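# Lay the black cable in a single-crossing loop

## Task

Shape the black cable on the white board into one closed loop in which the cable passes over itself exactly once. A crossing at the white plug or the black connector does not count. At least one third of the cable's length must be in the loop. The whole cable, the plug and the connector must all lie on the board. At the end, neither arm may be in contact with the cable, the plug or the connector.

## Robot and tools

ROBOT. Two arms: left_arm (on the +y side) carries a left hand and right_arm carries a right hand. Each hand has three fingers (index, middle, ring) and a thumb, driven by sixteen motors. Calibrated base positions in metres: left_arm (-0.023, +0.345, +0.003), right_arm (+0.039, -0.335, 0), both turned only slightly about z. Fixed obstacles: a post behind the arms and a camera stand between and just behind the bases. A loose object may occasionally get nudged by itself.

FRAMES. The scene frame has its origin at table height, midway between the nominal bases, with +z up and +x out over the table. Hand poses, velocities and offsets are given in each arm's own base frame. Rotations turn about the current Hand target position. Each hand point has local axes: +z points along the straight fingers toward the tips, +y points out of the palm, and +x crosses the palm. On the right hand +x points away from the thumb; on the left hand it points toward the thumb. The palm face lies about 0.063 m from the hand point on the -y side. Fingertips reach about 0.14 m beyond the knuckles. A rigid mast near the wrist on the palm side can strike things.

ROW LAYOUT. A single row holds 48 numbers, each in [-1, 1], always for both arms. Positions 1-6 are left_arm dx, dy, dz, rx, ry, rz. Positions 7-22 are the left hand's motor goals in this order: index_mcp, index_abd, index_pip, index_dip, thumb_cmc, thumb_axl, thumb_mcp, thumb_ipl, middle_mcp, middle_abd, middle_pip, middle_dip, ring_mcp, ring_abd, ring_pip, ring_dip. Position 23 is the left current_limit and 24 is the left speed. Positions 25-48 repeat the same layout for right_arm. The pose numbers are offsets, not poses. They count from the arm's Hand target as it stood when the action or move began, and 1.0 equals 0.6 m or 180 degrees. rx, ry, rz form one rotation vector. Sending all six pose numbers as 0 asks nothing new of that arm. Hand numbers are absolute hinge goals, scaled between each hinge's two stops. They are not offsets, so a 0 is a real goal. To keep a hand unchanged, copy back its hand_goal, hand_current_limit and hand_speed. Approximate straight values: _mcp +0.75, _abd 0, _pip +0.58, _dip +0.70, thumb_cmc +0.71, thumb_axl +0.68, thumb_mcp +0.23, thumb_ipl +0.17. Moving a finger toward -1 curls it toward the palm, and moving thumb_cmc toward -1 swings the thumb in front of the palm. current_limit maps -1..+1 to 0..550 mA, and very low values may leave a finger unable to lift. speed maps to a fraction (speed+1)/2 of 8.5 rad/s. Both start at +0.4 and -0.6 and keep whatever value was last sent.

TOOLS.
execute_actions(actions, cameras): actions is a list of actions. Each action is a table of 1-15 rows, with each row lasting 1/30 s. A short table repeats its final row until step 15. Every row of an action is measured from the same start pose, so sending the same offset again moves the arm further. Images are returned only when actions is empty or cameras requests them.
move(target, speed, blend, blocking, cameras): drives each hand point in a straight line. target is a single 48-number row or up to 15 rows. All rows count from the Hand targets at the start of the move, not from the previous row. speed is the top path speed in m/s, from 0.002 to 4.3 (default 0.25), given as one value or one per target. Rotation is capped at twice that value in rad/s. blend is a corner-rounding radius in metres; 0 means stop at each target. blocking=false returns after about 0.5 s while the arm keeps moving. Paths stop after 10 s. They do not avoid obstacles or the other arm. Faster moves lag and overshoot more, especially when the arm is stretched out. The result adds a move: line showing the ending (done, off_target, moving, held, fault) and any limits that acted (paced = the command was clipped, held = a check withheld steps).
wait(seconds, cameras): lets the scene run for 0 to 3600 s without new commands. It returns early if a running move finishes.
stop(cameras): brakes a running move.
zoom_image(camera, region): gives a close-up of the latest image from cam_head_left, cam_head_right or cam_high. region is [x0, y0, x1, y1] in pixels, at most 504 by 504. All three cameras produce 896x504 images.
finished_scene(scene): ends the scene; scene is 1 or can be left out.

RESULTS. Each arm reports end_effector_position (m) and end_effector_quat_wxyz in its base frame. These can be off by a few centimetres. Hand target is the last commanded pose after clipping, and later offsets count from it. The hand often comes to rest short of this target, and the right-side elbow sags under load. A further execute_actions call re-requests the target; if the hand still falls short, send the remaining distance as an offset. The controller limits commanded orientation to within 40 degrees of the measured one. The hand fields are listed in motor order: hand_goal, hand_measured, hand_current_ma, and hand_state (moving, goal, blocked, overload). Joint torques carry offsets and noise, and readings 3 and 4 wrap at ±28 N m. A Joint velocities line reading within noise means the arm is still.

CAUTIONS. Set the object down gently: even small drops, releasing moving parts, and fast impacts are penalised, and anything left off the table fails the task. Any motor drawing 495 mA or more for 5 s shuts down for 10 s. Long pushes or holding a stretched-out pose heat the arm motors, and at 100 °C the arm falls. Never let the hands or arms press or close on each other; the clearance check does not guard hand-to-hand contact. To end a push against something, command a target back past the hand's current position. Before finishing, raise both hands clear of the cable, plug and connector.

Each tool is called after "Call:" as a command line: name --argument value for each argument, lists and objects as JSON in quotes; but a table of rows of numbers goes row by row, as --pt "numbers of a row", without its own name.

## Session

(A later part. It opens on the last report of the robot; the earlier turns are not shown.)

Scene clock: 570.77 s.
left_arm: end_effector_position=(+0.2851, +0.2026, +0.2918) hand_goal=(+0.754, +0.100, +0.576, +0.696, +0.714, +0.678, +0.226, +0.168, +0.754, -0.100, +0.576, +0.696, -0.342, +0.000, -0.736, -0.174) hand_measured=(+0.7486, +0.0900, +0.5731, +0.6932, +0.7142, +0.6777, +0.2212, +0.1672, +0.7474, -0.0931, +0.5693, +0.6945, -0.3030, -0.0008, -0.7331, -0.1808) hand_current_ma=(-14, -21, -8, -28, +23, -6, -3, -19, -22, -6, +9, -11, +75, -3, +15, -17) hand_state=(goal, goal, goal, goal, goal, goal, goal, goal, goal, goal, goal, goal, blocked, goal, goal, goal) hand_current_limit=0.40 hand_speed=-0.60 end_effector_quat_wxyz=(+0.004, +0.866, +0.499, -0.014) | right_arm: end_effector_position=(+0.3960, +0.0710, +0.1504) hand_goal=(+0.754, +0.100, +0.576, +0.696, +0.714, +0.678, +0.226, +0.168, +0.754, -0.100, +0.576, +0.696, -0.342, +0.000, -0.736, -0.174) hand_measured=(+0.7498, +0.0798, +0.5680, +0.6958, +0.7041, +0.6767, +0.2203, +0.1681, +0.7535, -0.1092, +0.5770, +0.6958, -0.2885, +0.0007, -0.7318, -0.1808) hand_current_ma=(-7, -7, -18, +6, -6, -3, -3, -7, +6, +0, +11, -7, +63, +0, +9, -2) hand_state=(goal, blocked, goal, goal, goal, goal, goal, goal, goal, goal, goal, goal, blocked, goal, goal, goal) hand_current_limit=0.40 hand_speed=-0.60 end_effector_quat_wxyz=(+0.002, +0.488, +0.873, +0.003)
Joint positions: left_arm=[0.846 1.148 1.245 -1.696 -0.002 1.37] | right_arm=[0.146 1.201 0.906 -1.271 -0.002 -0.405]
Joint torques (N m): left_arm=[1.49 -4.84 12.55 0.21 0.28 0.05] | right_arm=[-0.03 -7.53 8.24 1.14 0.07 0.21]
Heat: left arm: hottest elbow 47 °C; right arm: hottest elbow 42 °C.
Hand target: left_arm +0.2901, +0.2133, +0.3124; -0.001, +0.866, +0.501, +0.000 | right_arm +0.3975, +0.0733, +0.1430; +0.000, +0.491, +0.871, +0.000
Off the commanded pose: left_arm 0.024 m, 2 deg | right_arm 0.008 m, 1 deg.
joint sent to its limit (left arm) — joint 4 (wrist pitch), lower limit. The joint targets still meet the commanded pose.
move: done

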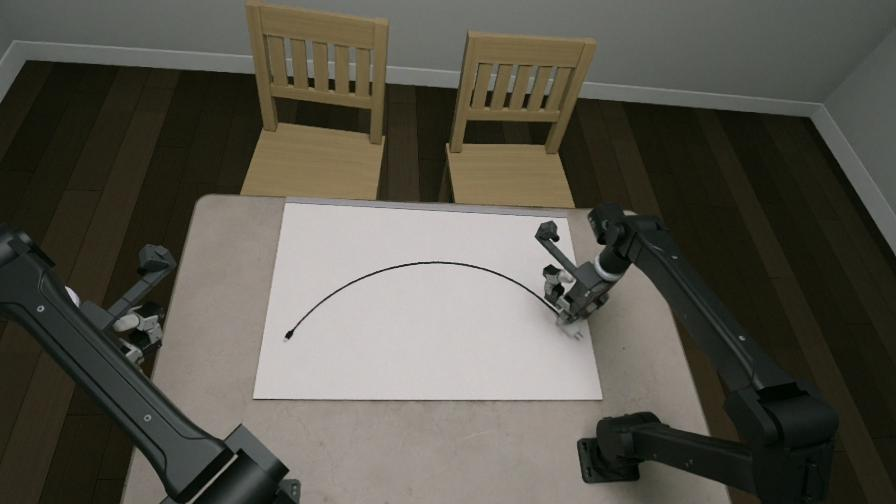

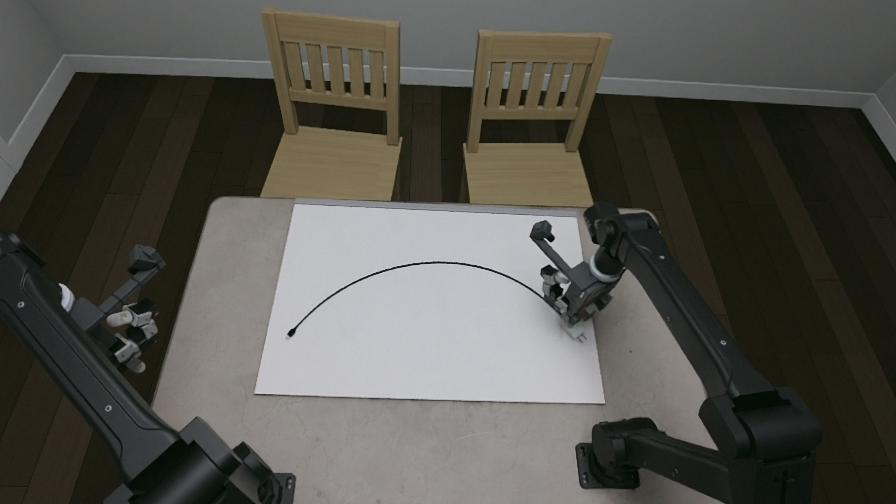

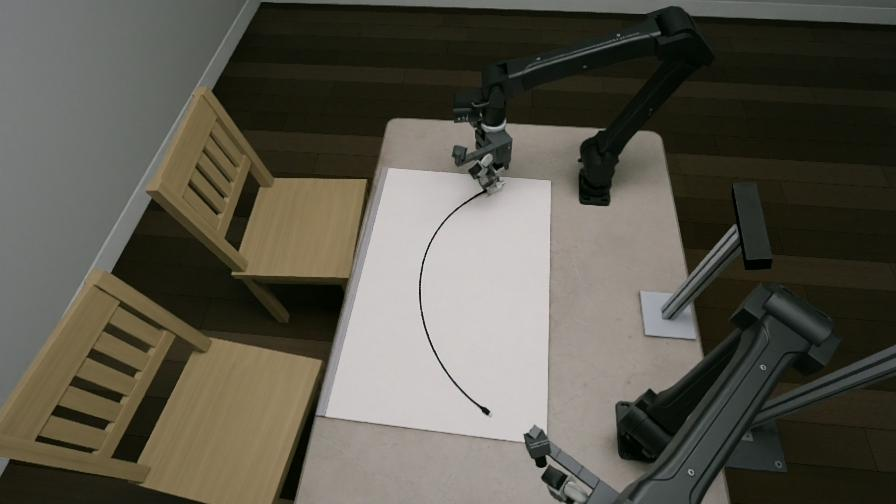

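Call:
move --pt "0 0 0 0 0 0 0.754 0.1 0.576 0.696 0.714 0.678 0.226 0.168 0.754 -0.1 0.576 0.696 -0.342 0 -0.737 -0.174 0.4 -0.6 0 0 0.07 0 0 0 0.754 0.13 0.576 0.696 0.714 0.678 0.226 0.168 0.754 -0.13 0.576 0.696 -0.342 0 -0.737 -0.174 0.4 -0.6" --pt "0 0 0 0 0 0 0.754 0.1 0.576 0.696 0.714 0.678 0.226 0.168 0.754 -0.1 0.576 0.696 -0.342 0 -0.737 -0.174 0.4 -0.6 -0.032 0.007 0.05 0 0 0 0.754 0.13 0.576 0.696 0.714 0.678 0.226 0.168 0.754 -0.13 0.576 0.696 -0.342 0 -0.737 -0.174 0.4 -0.6" --pt "0 0 0 0 0 0 0.754 0.1 0.576 0.696 0.714 0.678 0.226 0.168 0.754 -0.1 0.576 0.696 -0.342 0 -0.737 -0.174 0.4 -0.6 -0.032 0.007 0.0 0 0 0 0.754 0.13 0.576 0.696 0.714 0.678 0.226 0.168 0.754 -0.13 0.576 0.696 -0.342 0 -0.737 -0.174 0.4 -0.6" --speed 0.06 --cameras '["all"]'

Call:
zoom_image --camera "cam_head_left" --region '[540, 280, 610, 350]'

Call:
zoom_image --camera "cam_high" --region '[460, 140, 540, 210]'

Scene clock: 591.03 s.
left_arm: end_effector_position=(+0.2851, +0.2026, +0.2918) hand_goal=(+0.754, +0.100, +0.576, +0.696, +0.714, +0.678, +0.226, +0.168, +0.754, -0.100, +0.576, +0.696, -0.342, +0.000, -0.736, -0.174) hand_measured=(+0.7474, +0.0900, +0.5744, +0.6932, +0.7154, +0.6777, +0.2212, +0.1672, +0.7486, -0.0931, +0.5693, +0.6945, -0.3030, +0.0007, -0.7331, -0.1808) hand_current_ma=(-33, -5, +12, -18, -4, +16, -35, -2, -11, -8, -17, +9, +90, +12, +1, +5) hand_state=(goal, goal, goal, goal, goal, goal, goal, goal, goal, goal, goal, goal, blocked, goal, goal, goal) hand_current_limit=0.40 hand_speed=-0.60 end_effector_quat_wxyz=(+0.004, +0.866, +0.499, -0.014) | right_arm: end_effector_position=(+0.3768, +0.0749, +0.1486) hand_goal=(+0.754, +0.130, +0.576, +0.696, +0.714, +0.678, +0.226, +0.168, +0.754, -0.130, +0.576, +0.696, -0.342, +0.000, -0.736, -0.174) hand_measured=(+0.7498, +0.1091, +0.5667, +0.6958, +0.7054, +0.6777, +0.2193, +0.1672, +0.7438, -0.1151, +0.5693, +0.6894, -0.2885, +0.0007, -0.7318, -0.1795) hand_current_ma=(-16, -7, -15, +8, -8, +0, -6, -7, +2, +13, +7, -7, +55, +1, +11, -5) hand_state=(goal, blocked, goal, goal, goal, goal, goal, goal, goal, goal, goal, goal, blocked, goal, goal, goal) hand_current_limit=0.40 hand_speed=-0.60 end_effector_quat_wxyz=(+0.001, +0.488, +0.873, +0.002)
Joint positions: left_arm=[0.846 1.148 1.245 -1.696 -0.002 1.37] | right_arm=[0.17 1.151 0.864 -1.279 -0.001 -0.381]
Joint torques (N m): left_arm=[1.55 -4.84 12.53 0.2 0.28 0.04] | right_arm=[0.03 -6.71 8.42 1.02 0.04 0.19]
Heat: left arm: hottest elbow 48 °C; right arm: hottest elbow 40 °C.
Hand target: left_arm +0.2901, +0.2133, +0.3124; -0.001, +0.866, +0.501, +0.000 | right_arm +0.3784, +0.0774, +0.1431; +0.000, +0.491, +0.871, +0.000
Off the commanded pose: left_arm 0.024 m, 2 deg | right_arm 0.006 m, 0 deg.
joint sent to its limit (left arm) — joint 4 (wrist pitch), lower limit. The joint targets still meet the commanded pose.
move: done

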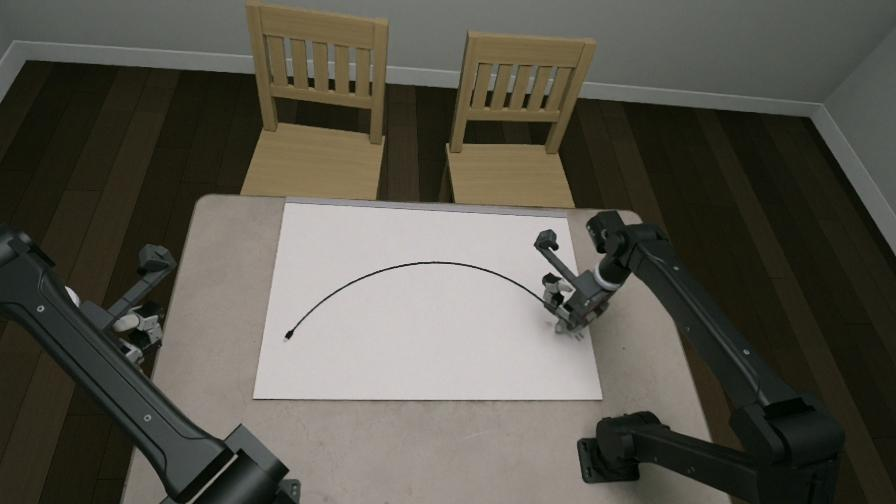

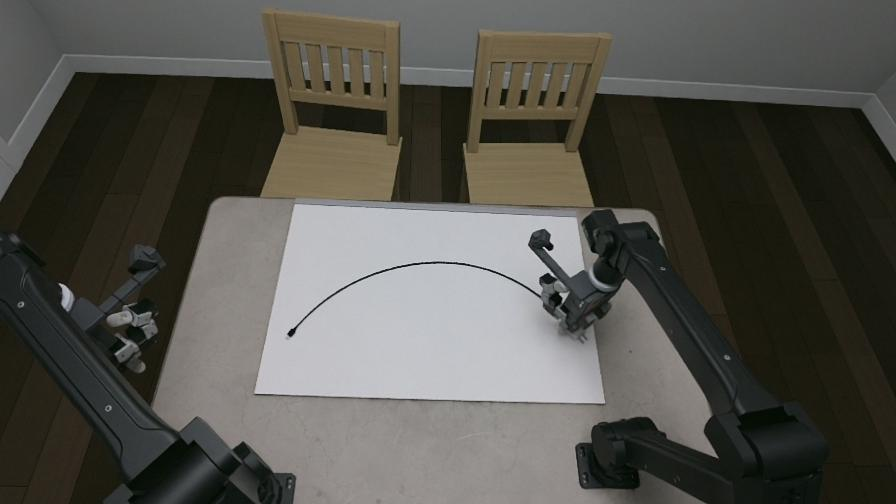

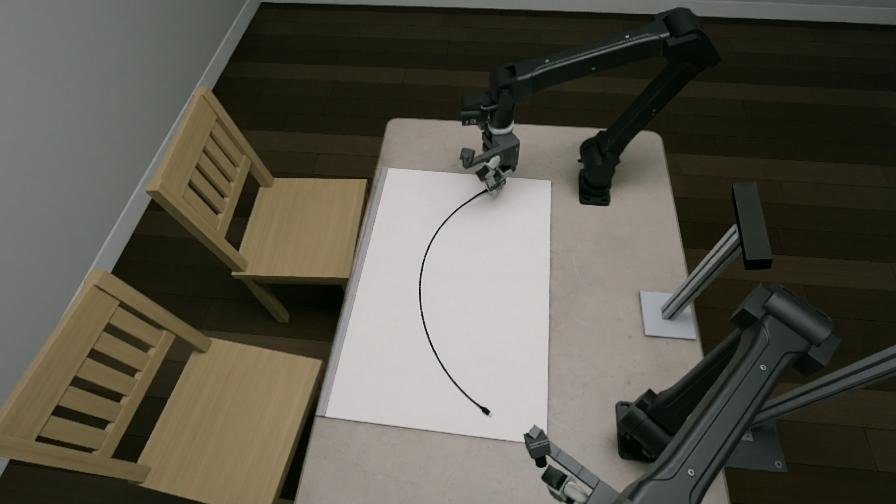

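Scaled by 7.200 from the camera's image (finer frame: 1280x720).

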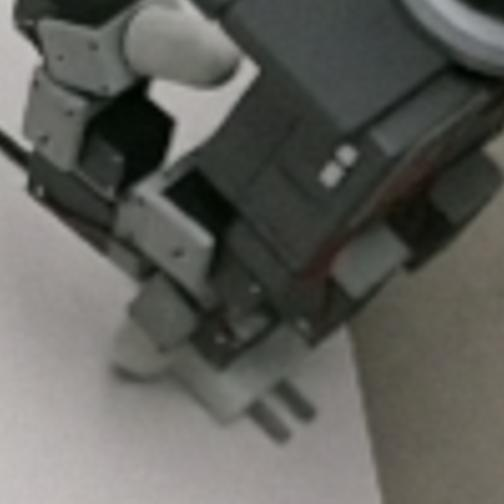

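Scaled by 6.300 from the camera's image (finer frame: 1280x720).

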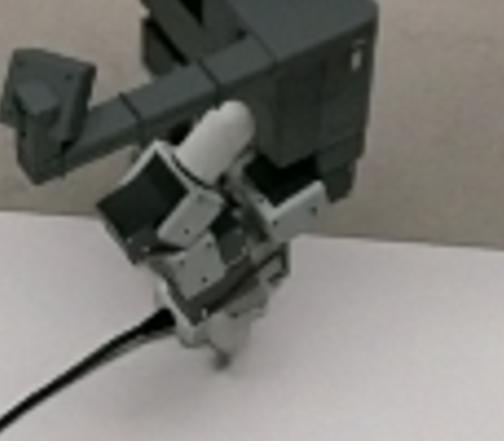

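Call:
move --target '[0,0,0,0,0,0, 0.754,0.1,0.576,0.696, 0.714,0.678,0.226,0.168, 0.754,-0.1,0.576,0.696, -0.342,0,-0.737,-0.174, 0.4,-0.6, -0.006,0.015,-0.02,0,0,0, 0.754,0.13,0.576,0.696,0.714,0.678,0.226,0.168,0.754,-0.13,0.576,0.696,-0.342,0,-0.737,-0.174,0.4,-0.6]' --speed 0.05 --cameras '["all"]'

Call:
zoom_image --camera "cam_head_left" --region '[540, 280, 610, 350]'

Call:
zoom_image --camera "cam_high" --region '[460, 140, 540, 210]'

Scene clock: 599.10 s.
left_arm: end_effector_position=(+0.2851, +0.2026, +0.2918) hand_goal=(+0.754, +0.100, +0.576, +0.696, +0.714, +0.678, +0.226, +0.168, +0.754, -0.100, +0.576, +0.696, -0.342, +0.000, -0.736, -0.174) hand_measured=(+0.7474, +0.0900, +0.5731, +0.6932, +0.7142, +0.6777, +0.2212, +0.1681, +0.7486, -0.0931, +0.5693, +0.6945, -0.3030, -0.0008, -0.7331, -0.1820) hand_current_ma=(-18, -13, +14, -19, +1, -5, -18, +9, -9, +14, -6, -12, +76, +8, +1, -16) hand_state=(goal, goal, goal, goal, goal, goal, goal, goal, goal, goal, goal, goal, blocked, goal, goal, goal) hand_current_limit=0.40 hand_speed=-0.60 end_effector_quat_wxyz=(+0.004, +0.866, +0.499, -0.014) | right_arm: end_effector_position=(+0.3736, +0.0840, +0.1365) hand_goal=(+0.754, +0.130, +0.576, +0.696, +0.714, +0.678, +0.226, +0.168, +0.754, -0.130, +0.576, +0.696, -0.342, +0.000, -0.736, -0.174) hand_measured=(+0.7486, +0.1237, +0.5667, +0.6958, +0.7054, +0.6767, +0.2203, +0.1681, +0.7438, -0.1136, +0.5693, +0.6894, -0.2885, -0.0008, -0.7318, -0.1808) hand_current_ma=(-8, -3, -18, +0, +1, +0, -5, -8, -5, +11, +11, -13, +54, -3, +6, -2) hand_state=(goal, goal, goal, goal, goal, goal, goal, goal, goal, goal, goal, goal, blocked, goal, goal, goal) hand_current_limit=0.40 hand_speed=-0.60 end_effector_quat_wxyz=(+0.001, +0.488, +0.873, +0.002)
Joint positions: left_arm=[0.846 1.148 1.245 -1.696 -0.002 1.37] | right_arm=[0.202 1.157 0.835 -1.245 -0.001 -0.349]
Joint torques (N m): left_arm=[1.55 -4.84 12.53 0.21 0.28 0.05] | right_arm=[0.09 -6.77 8.34 1.1 0.04 0.19]
Heat: left arm: hottest elbow 48 °C; right arm: hottest elbow 40 °C.
Hand target: left_arm +0.2901, +0.2133, +0.3124; -0.001, +0.866, +0.501, +0.000 | right_arm +0.3748, +0.0864, +0.1311; +0.000, +0.491, +0.871, +0.000
Off the commanded pose: left_arm 0.024 m, 2 deg | right_arm 0.006 m, 0 deg.
joint sent to its limit (left arm) — joint 4 (wrist pitch), lower limit. The joint targets still meet the commanded pose.
move: done

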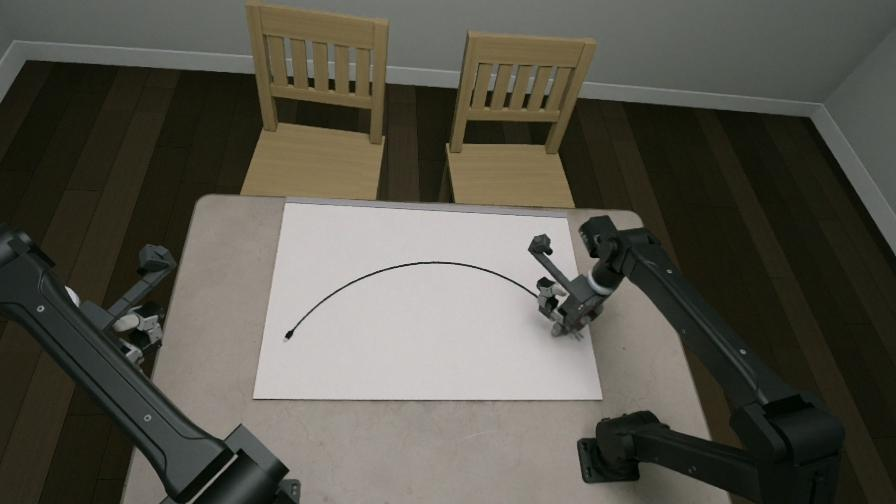

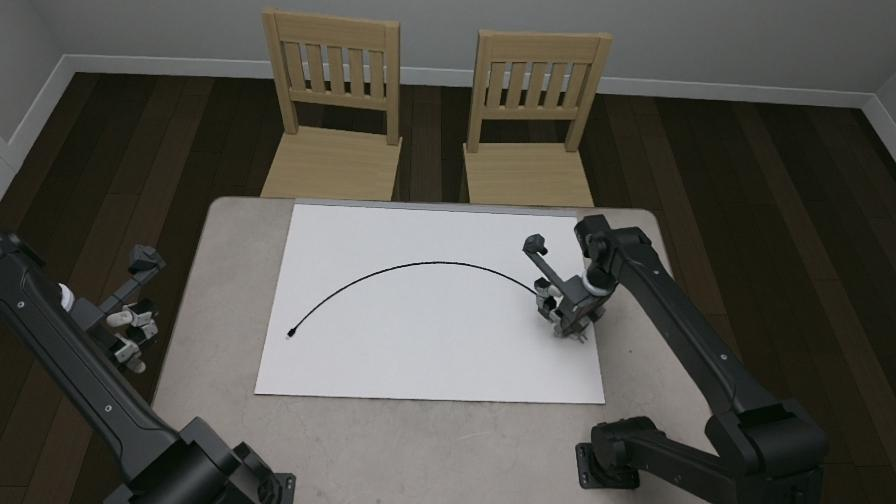

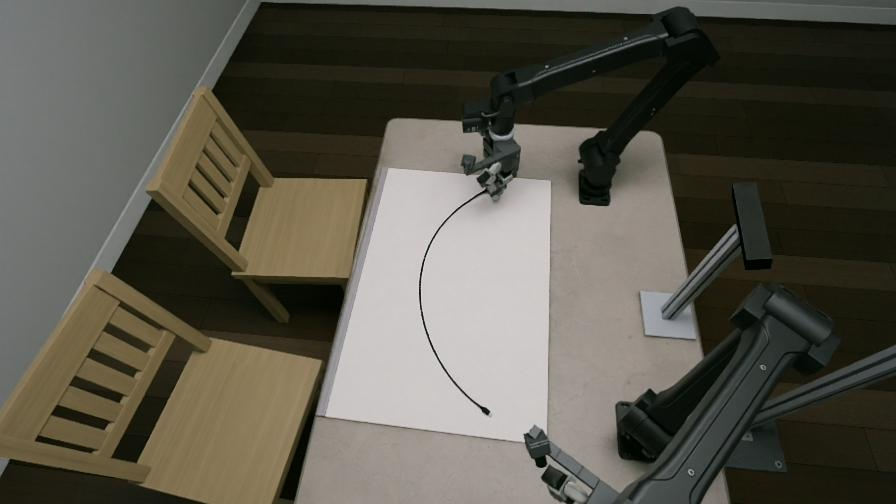

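Scaled by 7.200 from the camera's image (finer frame: 1280x720).

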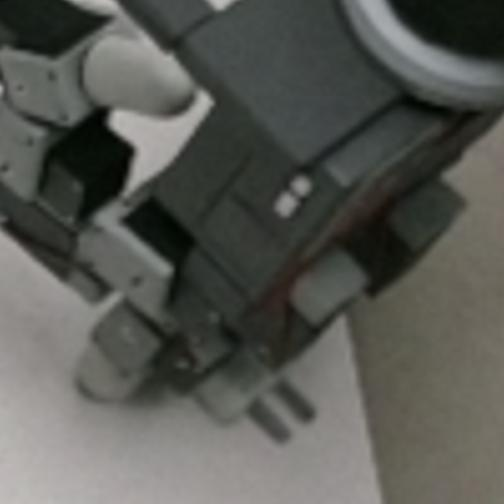

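Scaled by 6.300 from the camera's image (finer frame: 1280x720).

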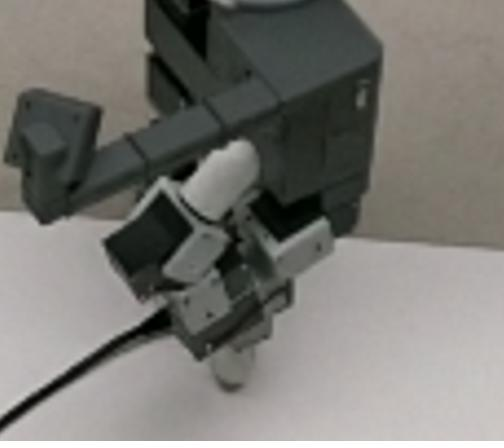

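Call:
move --pt "0 0 0 0 0 0 0.754 0.1 0.576 0.696 0.714 0.678 0.226 0.168 0.754 -0.1 0.576 0.696 -0.342 0 -0.737 -0.174 0.4 -0.6 0 0 -0.013 0 0 0 0.754 0.13 0.576 0.696 0.714 0.678 0.226 0.168 0.754 -0.13 0.576 0.696 -0.342 0 -0.737 -0.174 0.4 -0.6" --pt "0 0 0 0 0 0 0.754 0.1 0.576 0.696 0.714 0.678 0.226 0.168 0.754 -0.1 0.576 0.696 -0.342 0 -0.737 -0.174 0.4 -0.6 0 0 -0.013 0 0 0 0.754 -0.05 0.576 0.696 0.714 0.678 0.226 0.168 0.754 0.05 0.576 0.696 -0.342 0 -0.737 -0.174 0.4 -0.85" --speed 0.05 --cameras '["all"]'

Call:
zoom_image --camera "cam_head_left" --region '[540, 280, 610, 350]'

Call:
zoom_image --camera "cam_high" --region '[460, 140, 540, 210]'

Scene clock: 609.30 s.
left_arm: end_effector_position=(+0.2851, +0.2026, +0.2918) hand_goal=(+0.754, +0.100, +0.576, +0.696, +0.714, +0.678, +0.226, +0.168, +0.754, -0.100, +0.576, +0.696, -0.342, +0.000, -0.736, -0.174) hand_measured=(+0.7474, +0.0915, +0.5731, +0.6932, +0.7142, +0.6777, +0.2203, +0.1681, +0.7486, -0.0931, +0.5693, +0.6945, -0.3030, -0.0008, -0.7331, -0.1808) hand_current_ma=(-26, -11, -4, +5, -4, +5, -29, +4, -7, +5, -11, +4, +85, +3, -4, -4) hand_state=(goal, goal, goal, goal, goal, goal, goal, goal, goal, goal, goal, goal, blocked, goal, goal, goal) hand_current_limit=0.40 hand_speed=-0.60 end_effector_quat_wxyz=(+0.004, +0.866, +0.499, -0.014) | right_arm: end_effector_position=(+0.3756, +0.0838, +0.1324) hand_goal=(+0.754, -0.050, +0.576, +0.696, +0.714, +0.678, +0.226, +0.168, +0.754, +0.050, +0.576, +0.696, -0.342, +0.000, -0.736, -0.174) hand_measured=(+0.7535, +0.1003, +0.5770, +0.6958, +0.7054, +0.6777, +0.2203, +0.1672, +0.7438, +0.0036, +0.5693, +0.6894, -0.2885, +0.0007, -0.7318, -0.1808) hand_current_ma=(-4, +92, -10, +1, -3, -1, -5, -8, +4, -15, +3, -11, +54, +0, +10, -4) hand_state=(goal, blocked, goal, goal, goal, goal, goal, goal, goal, blocked, goal, goal, blocked, goal, goal, goal) hand_current_limit=0.40 hand_speed=-0.85 end_effector_quat_wxyz=(+0.006, +0.488, +0.873, +0.003)
Joint positions: left_arm=[0.846 1.148 1.245 -1.696 -0.002 1.37] | right_arm=[0.202 1.161 0.824 -1.22 0.003 -0.348]
Joint torques (N m): left_arm=[1.55 -4.84 12.53 0.2 0.28 0.05] | right_arm=[0.09 -6.42 7.97 1.09 -0.14 0.17]
Heat: left arm: hottest elbow 48 °C; right arm: hottest elbow 40 °C.
Hand target: left_arm +0.2901, +0.2133, +0.3124; -0.001, +0.866, +0.501, +0.000 | right_arm +0.3748, +0.0865, +0.1232; +0.000, +0.491, +0.871, +0.000
Off the commanded pose: left_arm 0.024 m, 2 deg | right_arm 0.010 m, 1 deg.
joint sent to its limit (left arm) — joint 4 (wrist pitch), lower limit. The joint targets still meet the commanded pose.
move: done

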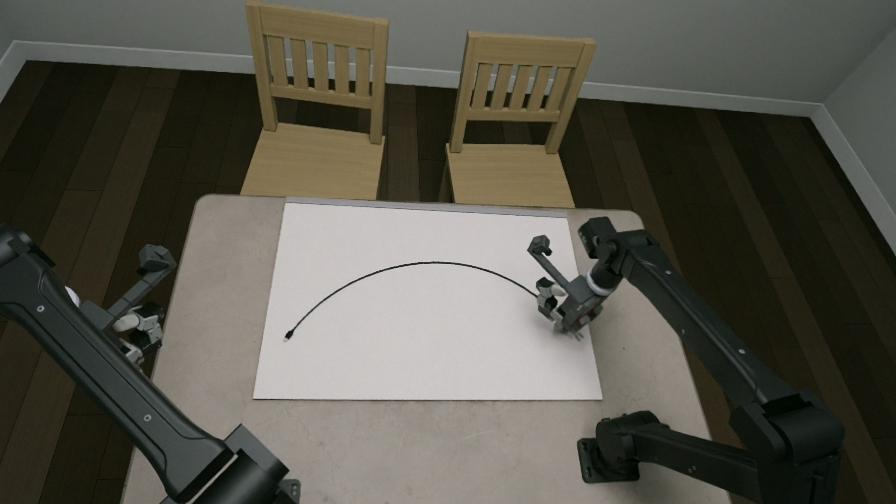

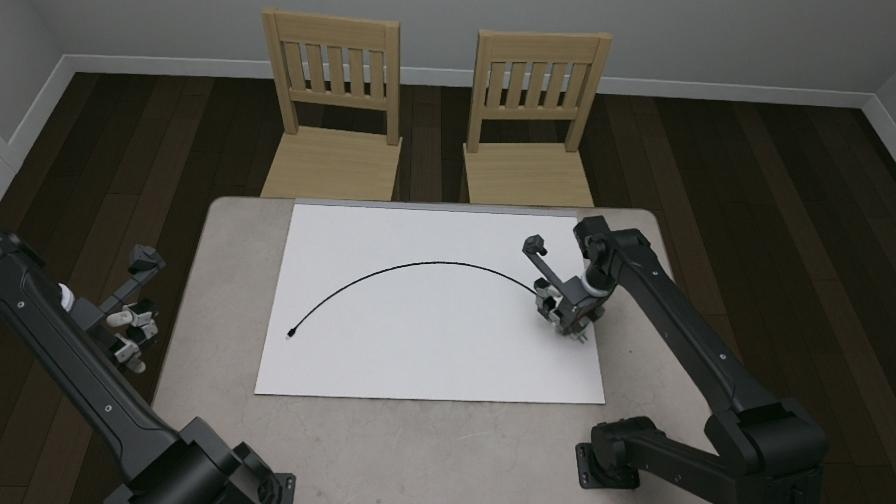

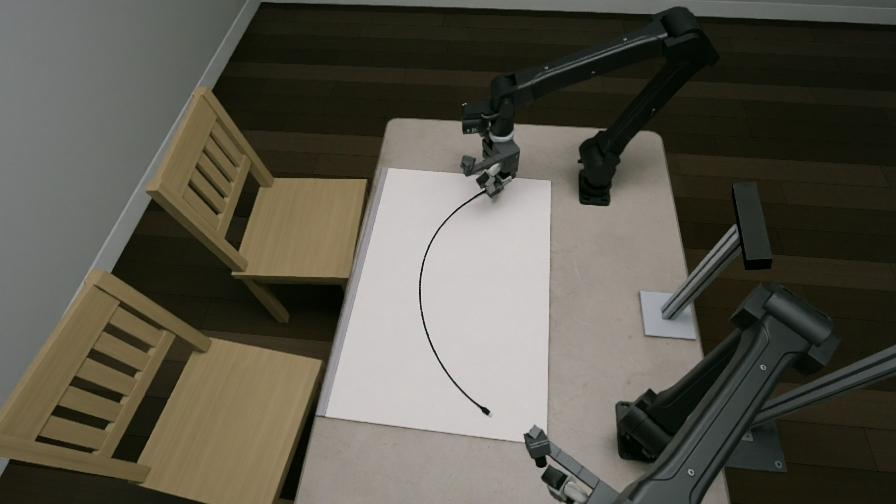

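Scaled by 7.200 from the camera's image (finer frame: 1280x720).

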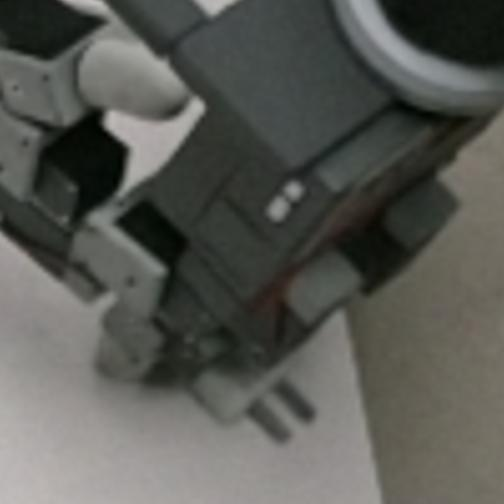

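Scaled by 6.300 from the camera's image (finer frame: 1280x720).

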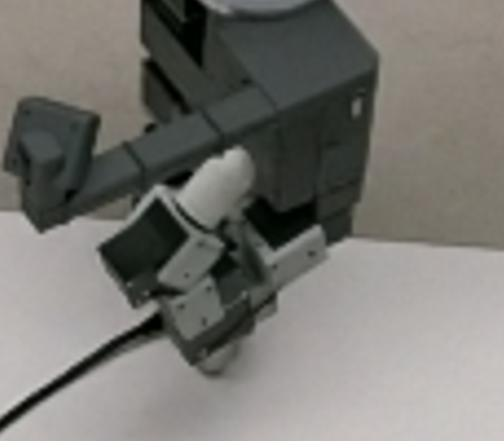

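Call:
move --target '[0,0,0,0,0,0, 0.754,0.1,0.576,0.696, 0.714,0.678,0.226,0.168, 0.754,-0.1,0.576,0.696, -0.342,0,-0.737,-0.174, 0.4,-0.6, 0.004,-0.008,0,0,0,0, 0.754,-0.25,0.576,0.696,0.714,0.678,0.226,0.168,0.754,0.25,0.576,0.696,-0.342,0,-0.737,-0.174,0.4,-0.9]' --speed 0.05 --cameras '["all"]'

Call:
zoom_image --camera "cam_head_left" --region '[540, 280, 610, 350]'

Call:
zoom_image --camera "cam_high" --region '[460, 140, 540, 210]'

Scene clock: 620.13 s.
left_arm: end_effector_position=(+0.2851, +0.2026, +0.2918) hand_goal=(+0.754, +0.100, +0.576, +0.696, +0.714, +0.678, +0.226, +0.168, +0.754, -0.100, +0.576, +0.696, -0.342, +0.000, -0.736, -0.174) hand_measured=(+0.7474, +0.0915, +0.5731, +0.6932, +0.7142, +0.6767, +0.2212, +0.1672, +0.7486, -0.0931, +0.5693, +0.6945, -0.3030, +0.0007, -0.7344, -0.1808) hand_current_ma=(-25, -12, +5, +8, -27, +12, -13, -15, -15, -10, +15, -18, +94, -9, +3, -10) hand_state=(goal, goal, goal, goal, goal, goal, goal, goal, goal, goal, goal, goal, blocked, goal, goal, goal) hand_current_limit=0.40 hand_speed=-0.60 end_effector_quat_wxyz=(+0.004, +0.866, +0.499, -0.014) | right_arm: end_effector_position=(+0.3756, +0.0837, +0.1324) hand_goal=(+0.754, -0.250, +0.576, +0.696, +0.714, +0.678, +0.226, +0.168, +0.754, +0.250, +0.576, +0.696, -0.342, +0.000, -0.736, -0.174) hand_measured=(+0.7535, +0.0988, +0.5770, +0.6958, +0.7054, +0.6777, +0.2193, +0.1681, +0.7426, +0.0197, +0.5693, +0.6894, -0.2885, +0.0007, -0.7318, -0.1808) hand_current_ma=(-9, +265, -6, +4, -5, -6, -3, -12, +4, -147, +7, -5, +58, +1, +12, +1) hand_state=(goal, moving, goal, goal, goal, goal, goal, goal, goal, moving, goal, goal, blocked, goal, goal, goal) hand_current_limit=0.40 hand_speed=-0.90 end_effector_quat_wxyz=(+0.006, +0.489, +0.872, +0.003)
Joint positions: left_arm=[0.846 1.148 1.245 -1.696 -0.002 1.37] | right_arm=[0.202 1.161 0.824 -1.22 0.003 -0.348]
Joint torques (N m): left_arm=[1.55 -4.89 12.53 0.2 0.28 0.05] | right_arm=[-1.38 -6.07 8.18 1.14 -0.13 -0.01]
Heat: left arm: hottest elbow 49 °C; right arm: hottest elbow 39 °C.
Hand target: left_arm +0.2901, +0.2133, +0.3124; -0.001, +0.866, +0.501, +0.000 | right_arm +0.3772, +0.0816, +0.1233; +0.000, +0.491, +0.871, +0.000
Off the commanded pose: left_arm 0.024 m, 2 deg | right_arm 0.010 m, 1 deg.
joint sent to its limit (left arm) — joint 4 (wrist pitch), lower limit. The joint targets still meet the commanded pose.
move: done

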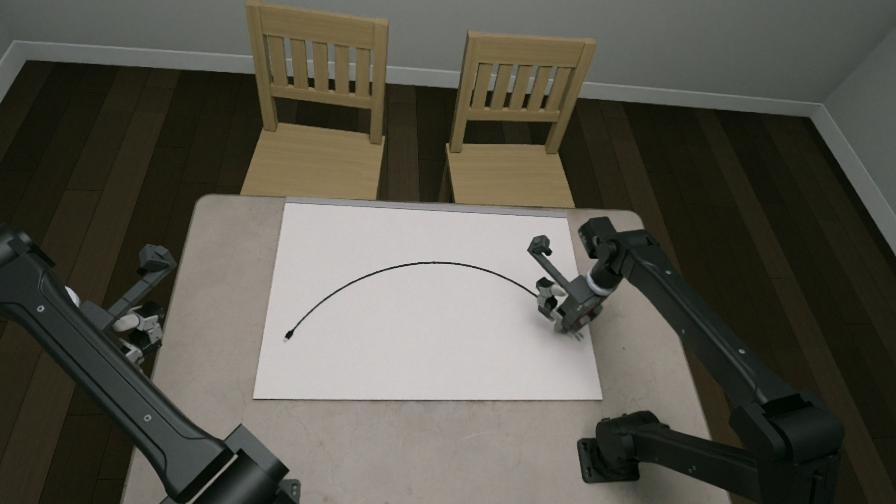

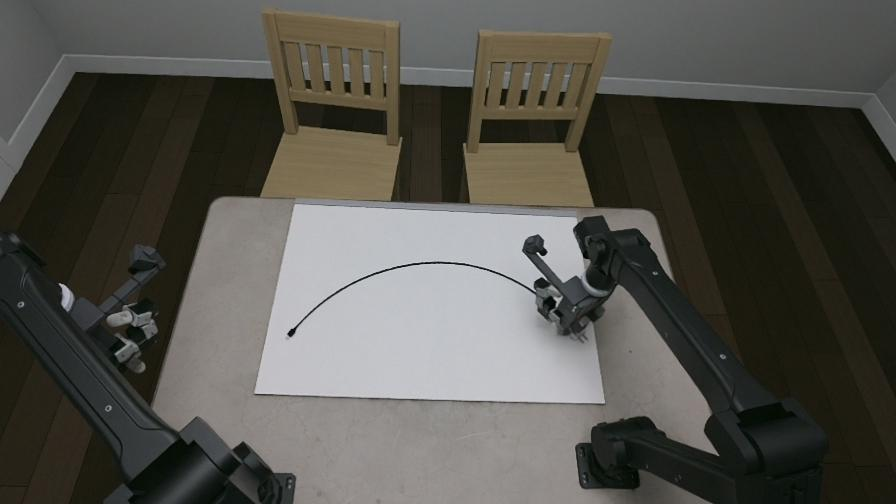

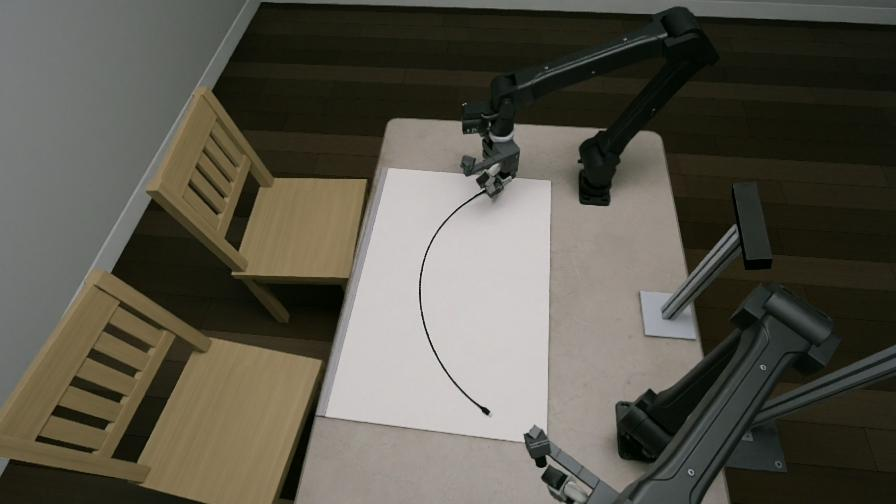

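Scaled by 7.200 from the camera's image (finer frame: 1280x720).

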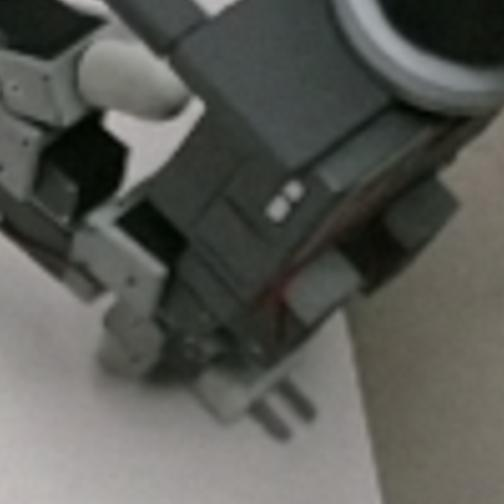

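Scaled by 6.300 from the camera's image (finer frame: 1280x720).

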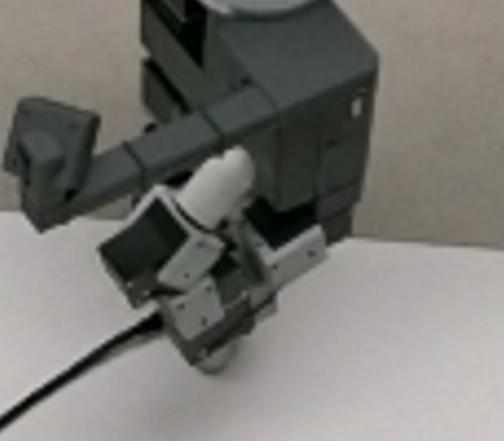

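Call:
move --target '[0,0,0,0,0,0, 0.754,0.1,0.576,0.696, 0.714,0.678,0.226,0.168, 0.754,-0.1,0.576,0.696, -0.342,0,-0.737,-0.174, 0.4,-0.6, 0,0,0.12,0,0,0, 0.754,-0.25,0.576,0.696,0.714,0.678,0.226,0.168,0.754,0.25,0.576,0.696,-0.342,0,-0.737,-0.174,0.4,-0.9]' --speed 0.06 --cameras '["all"]'

Call:
zoom_image --camera "cam_high" --region '[440, 120, 560, 220]'

Scene clock: 629.27 s.
left_arm: end_effector_position=(+0.2851, +0.2026, +0.2918) hand_goal=(+0.754, +0.100, +0.576, +0.696, +0.714, +0.678, +0.226, +0.168, +0.754, -0.100, +0.576, +0.696, -0.342, +0.000, -0.736, -0.174) hand_measured=(+0.7474, +0.0915, +0.5731, +0.6932, +0.7142, +0.6767, +0.2203, +0.1681, +0.7486, -0.0931, +0.5693, +0.6945, -0.3042, +0.0007, -0.7331, -0.1808) hand_current_ma=(-23, -7, -2, -36, +10, +8, -13, +0, -30, -4, -7, +4, +92, -12, +15, -14) hand_state=(goal, goal, goal, goal, goal, goal, goal, goal, goal, goal, goal, goal, blocked, goal, goal, goal) hand_current_limit=0.40 hand_speed=-0.60 end_effector_quat_wxyz=(+0.004, +0.866, +0.499, -0.014) | right_arm: end_effector_position=(+0.3654, +0.0819, +0.1734) hand_goal=(+0.754, -0.250, +0.576, +0.696, +0.714, +0.678, +0.226, +0.168, +0.754, +0.250, +0.576, +0.696, -0.342, +0.000, -0.736, -0.174) hand_measured=(+0.7486, +0.0974, +0.5770, +0.6958, +0.7067, +0.6777, +0.2193, +0.1681, +0.7366, +0.0212, +0.5693, +0.6894, -0.2885, +0.0007, -0.7318, -0.1808) hand_current_ma=(-9, +265, -10, +2, +2, +4, -3, -11, -7, -148, +7, -13, +54, +2, +13, -1) hand_state=(goal, blocked, goal, goal, goal, goal, goal, goal, goal, blocked, goal, goal, blocked, goal, goal, goal) hand_current_limit=0.40 hand_speed=-0.90 end_effector_quat_wxyz=(-0.015, +0.489, +0.872, -0.014)
Joint positions: left_arm=[0.846 1.148 1.245 -1.696 -0.002 1.37] | right_arm=[0.202 1.133 0.928 -1.405 0.002 -0.348]
Joint torques (N m): left_arm=[1.55 -4.84 12.53 0.21 0.28 0.05] | right_arm=[-1.32 -8.29 12.04 0.16 -0.07 -0.01]
Heat: left arm: hottest elbow 49 °C; right arm: hottest elbow 39 °C.
Hand target: left_arm +0.2901, +0.2133, +0.3124; -0.001, +0.866, +0.501, +0.000 | right_arm +0.3773, +0.0818, +0.1953; +0.000, +0.491, +0.871, +0.000
Off the commanded pose: left_arm 0.024 m, 2 deg | right_arm 0.025 m, 2 deg.
joint sent to its limit (left arm) — joint 4 (wrist pitch), lower limit. The joint targets still meet the commanded pose.
move: off_target (right_arm)

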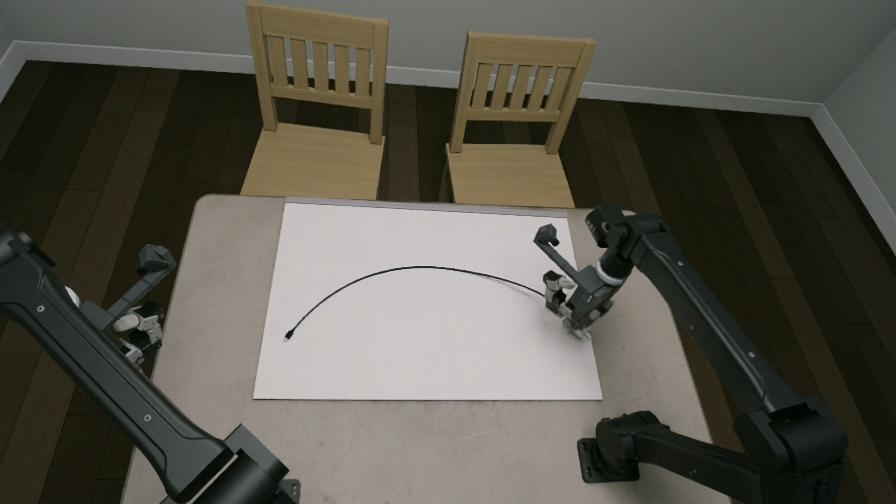

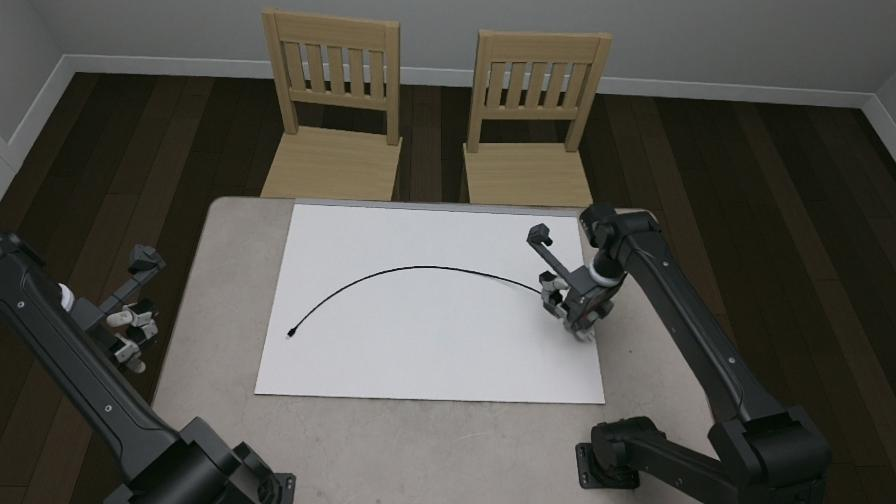

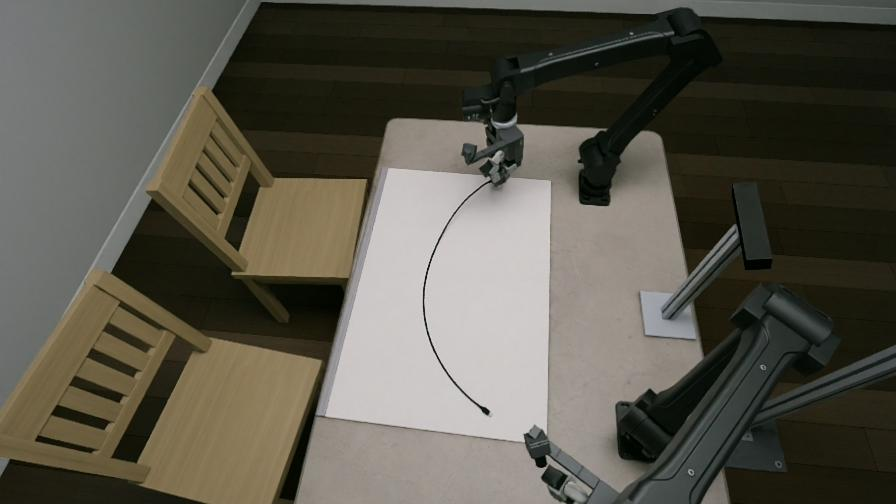

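Scaled by 4.200 from the camera's image (finer frame: 1280x720).

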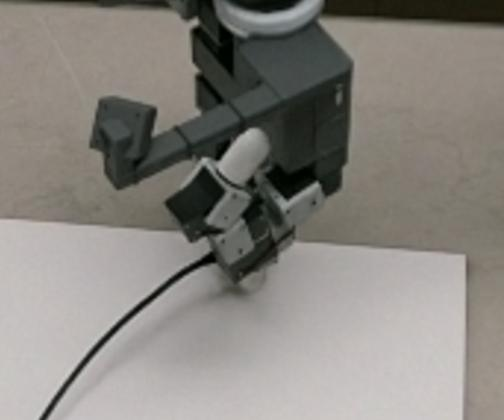

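Call:
move --target '[0,0,0,0,0,0, 0.754,0.1,0.576,0.696, 0.714,0.678,0.226,0.168, 0.754,-0.1,0.576,0.696, -0.342,0,-0.737,-0.174, 0.4,-0.6, -0.009,0.487,0.04,0,0,-0.388, 0.754,-0.25,0.576,0.696,0.714,0.678,0.226,0.168,0.754,0.25,0.576,0.696,-0.342,0,-0.737,-0.174,0.4,-0.9]' --speed 0.1 --cameras '["all"]'

Call:
zoom_image --camera "cam_high" --region '[340, 160, 560, 440]'

Scene clock: 654.90 s.
left_arm: end_effector_position=(+0.2851, +0.2026, +0.2918) hand_goal=(+0.754, +0.100, +0.576, +0.696, +0.714, +0.678, +0.226, +0.168, +0.754, -0.100, +0.576, +0.696, -0.342, +0.000, -0.736, -0.174) hand_measured=(+0.7474, +0.0900, +0.5731, +0.6932, +0.7142, +0.6777, +0.2203, +0.1681, +0.7486, -0.0931, +0.5693, +0.6945, -0.3030, +0.0007, -0.7331, -0.1808) hand_current_ma=(-10, +6, +11, -6, +1, +14, -10, +3, -12, -6, -3, +6, +56, -3, +11, -4) hand_state=(goal, goal, goal, goal, goal, goal, goal, goal, goal, goal, goal, goal, blocked, goal, goal, goal) hand_current_limit=0.40 hand_speed=-0.60 end_effector_quat_wxyz=(+0.004, +0.866, +0.499, -0.014) | right_arm: end_effector_position=(+0.3686, +0.3621, +0.2122) hand_goal=(+0.754, -0.250, +0.576, +0.696, +0.714, +0.678, +0.226, +0.168, +0.754, +0.250, +0.576, +0.696, -0.342, +0.000, -0.736, -0.174) hand_measured=(+0.7703, +0.0915, +0.5821, +0.6958, +0.7054, +0.6767, +0.2203, +0.1672, +0.7330, +0.0212, +0.5667, +0.6894, -0.2873, +0.0007, -0.7318, -0.1808) hand_current_ma=(+2, +262, -3, +6, +3, +0, -6, -9, -10, -147, +6, -4, +48, -1, +11, +1) hand_state=(goal, blocked, goal, goal, goal, goal, goal, goal, blocked, blocked, goal, goal, blocked, goal, goal, goal) hand_current_limit=0.40 hand_speed=-0.90 end_effector_quat_wxyz=(+0.003, +0.899, +0.437, -0.007)
Joint positions: left_arm=[0.846 1.148 1.245 -1.696 -0.002 1.37] | right_arm=[0.94 1.757 1.677 -1.506 -0.003 1.607]
Joint torques (N m): left_arm=[1.55 -4.84 12.53 0.21 0.28 0.05] | right_arm=[-0.09 -18.37 12.19 0.03 0.21 0.16]
Heat: left arm: hottest elbow 49 °C; right arm: hottest elbow 39 °C.
Hand target: left_arm +0.2901, +0.2133, +0.3124; -0.001, +0.866, +0.501, +0.000 | right_arm +0.3719, +0.3738, +0.2191; +0.000, +0.901, +0.433, +0.000
Off the commanded pose: left_arm 0.024 m, 2 deg | right_arm 0.014 m, 1 deg.
joint sent to its limit (left arm) — joint 4 (wrist pitch), lower limit. The joint targets still meet the commanded pose.
move: off_target (right_arm)

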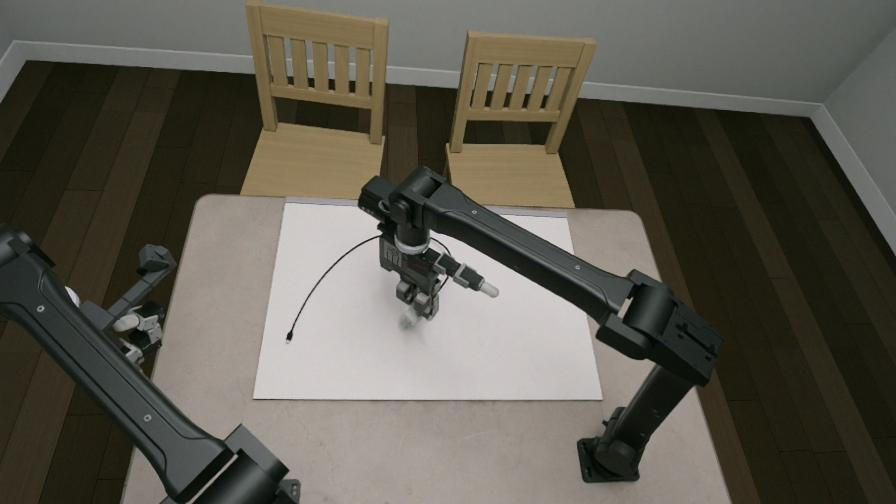

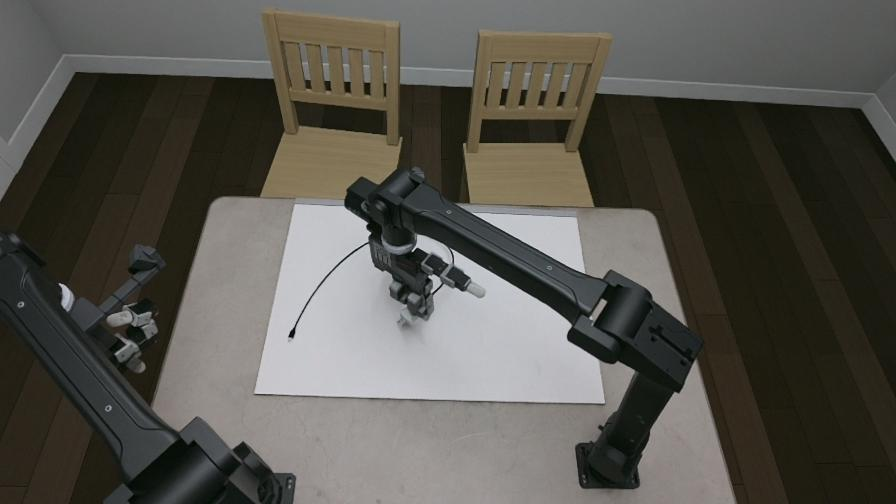

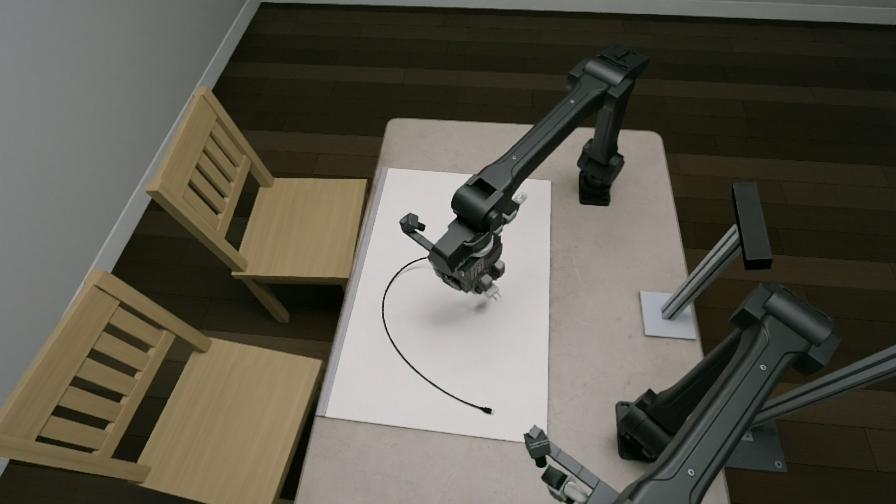

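Scaled by 1.800 from the camera's image (finer frame: 1280x720).

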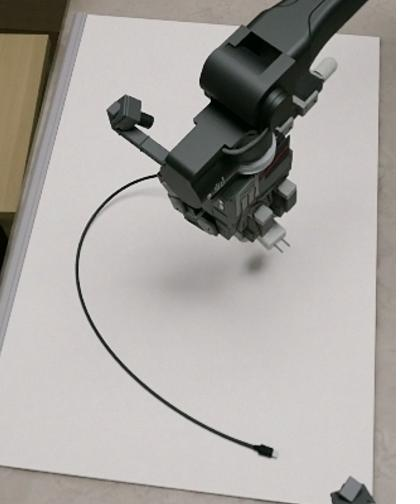

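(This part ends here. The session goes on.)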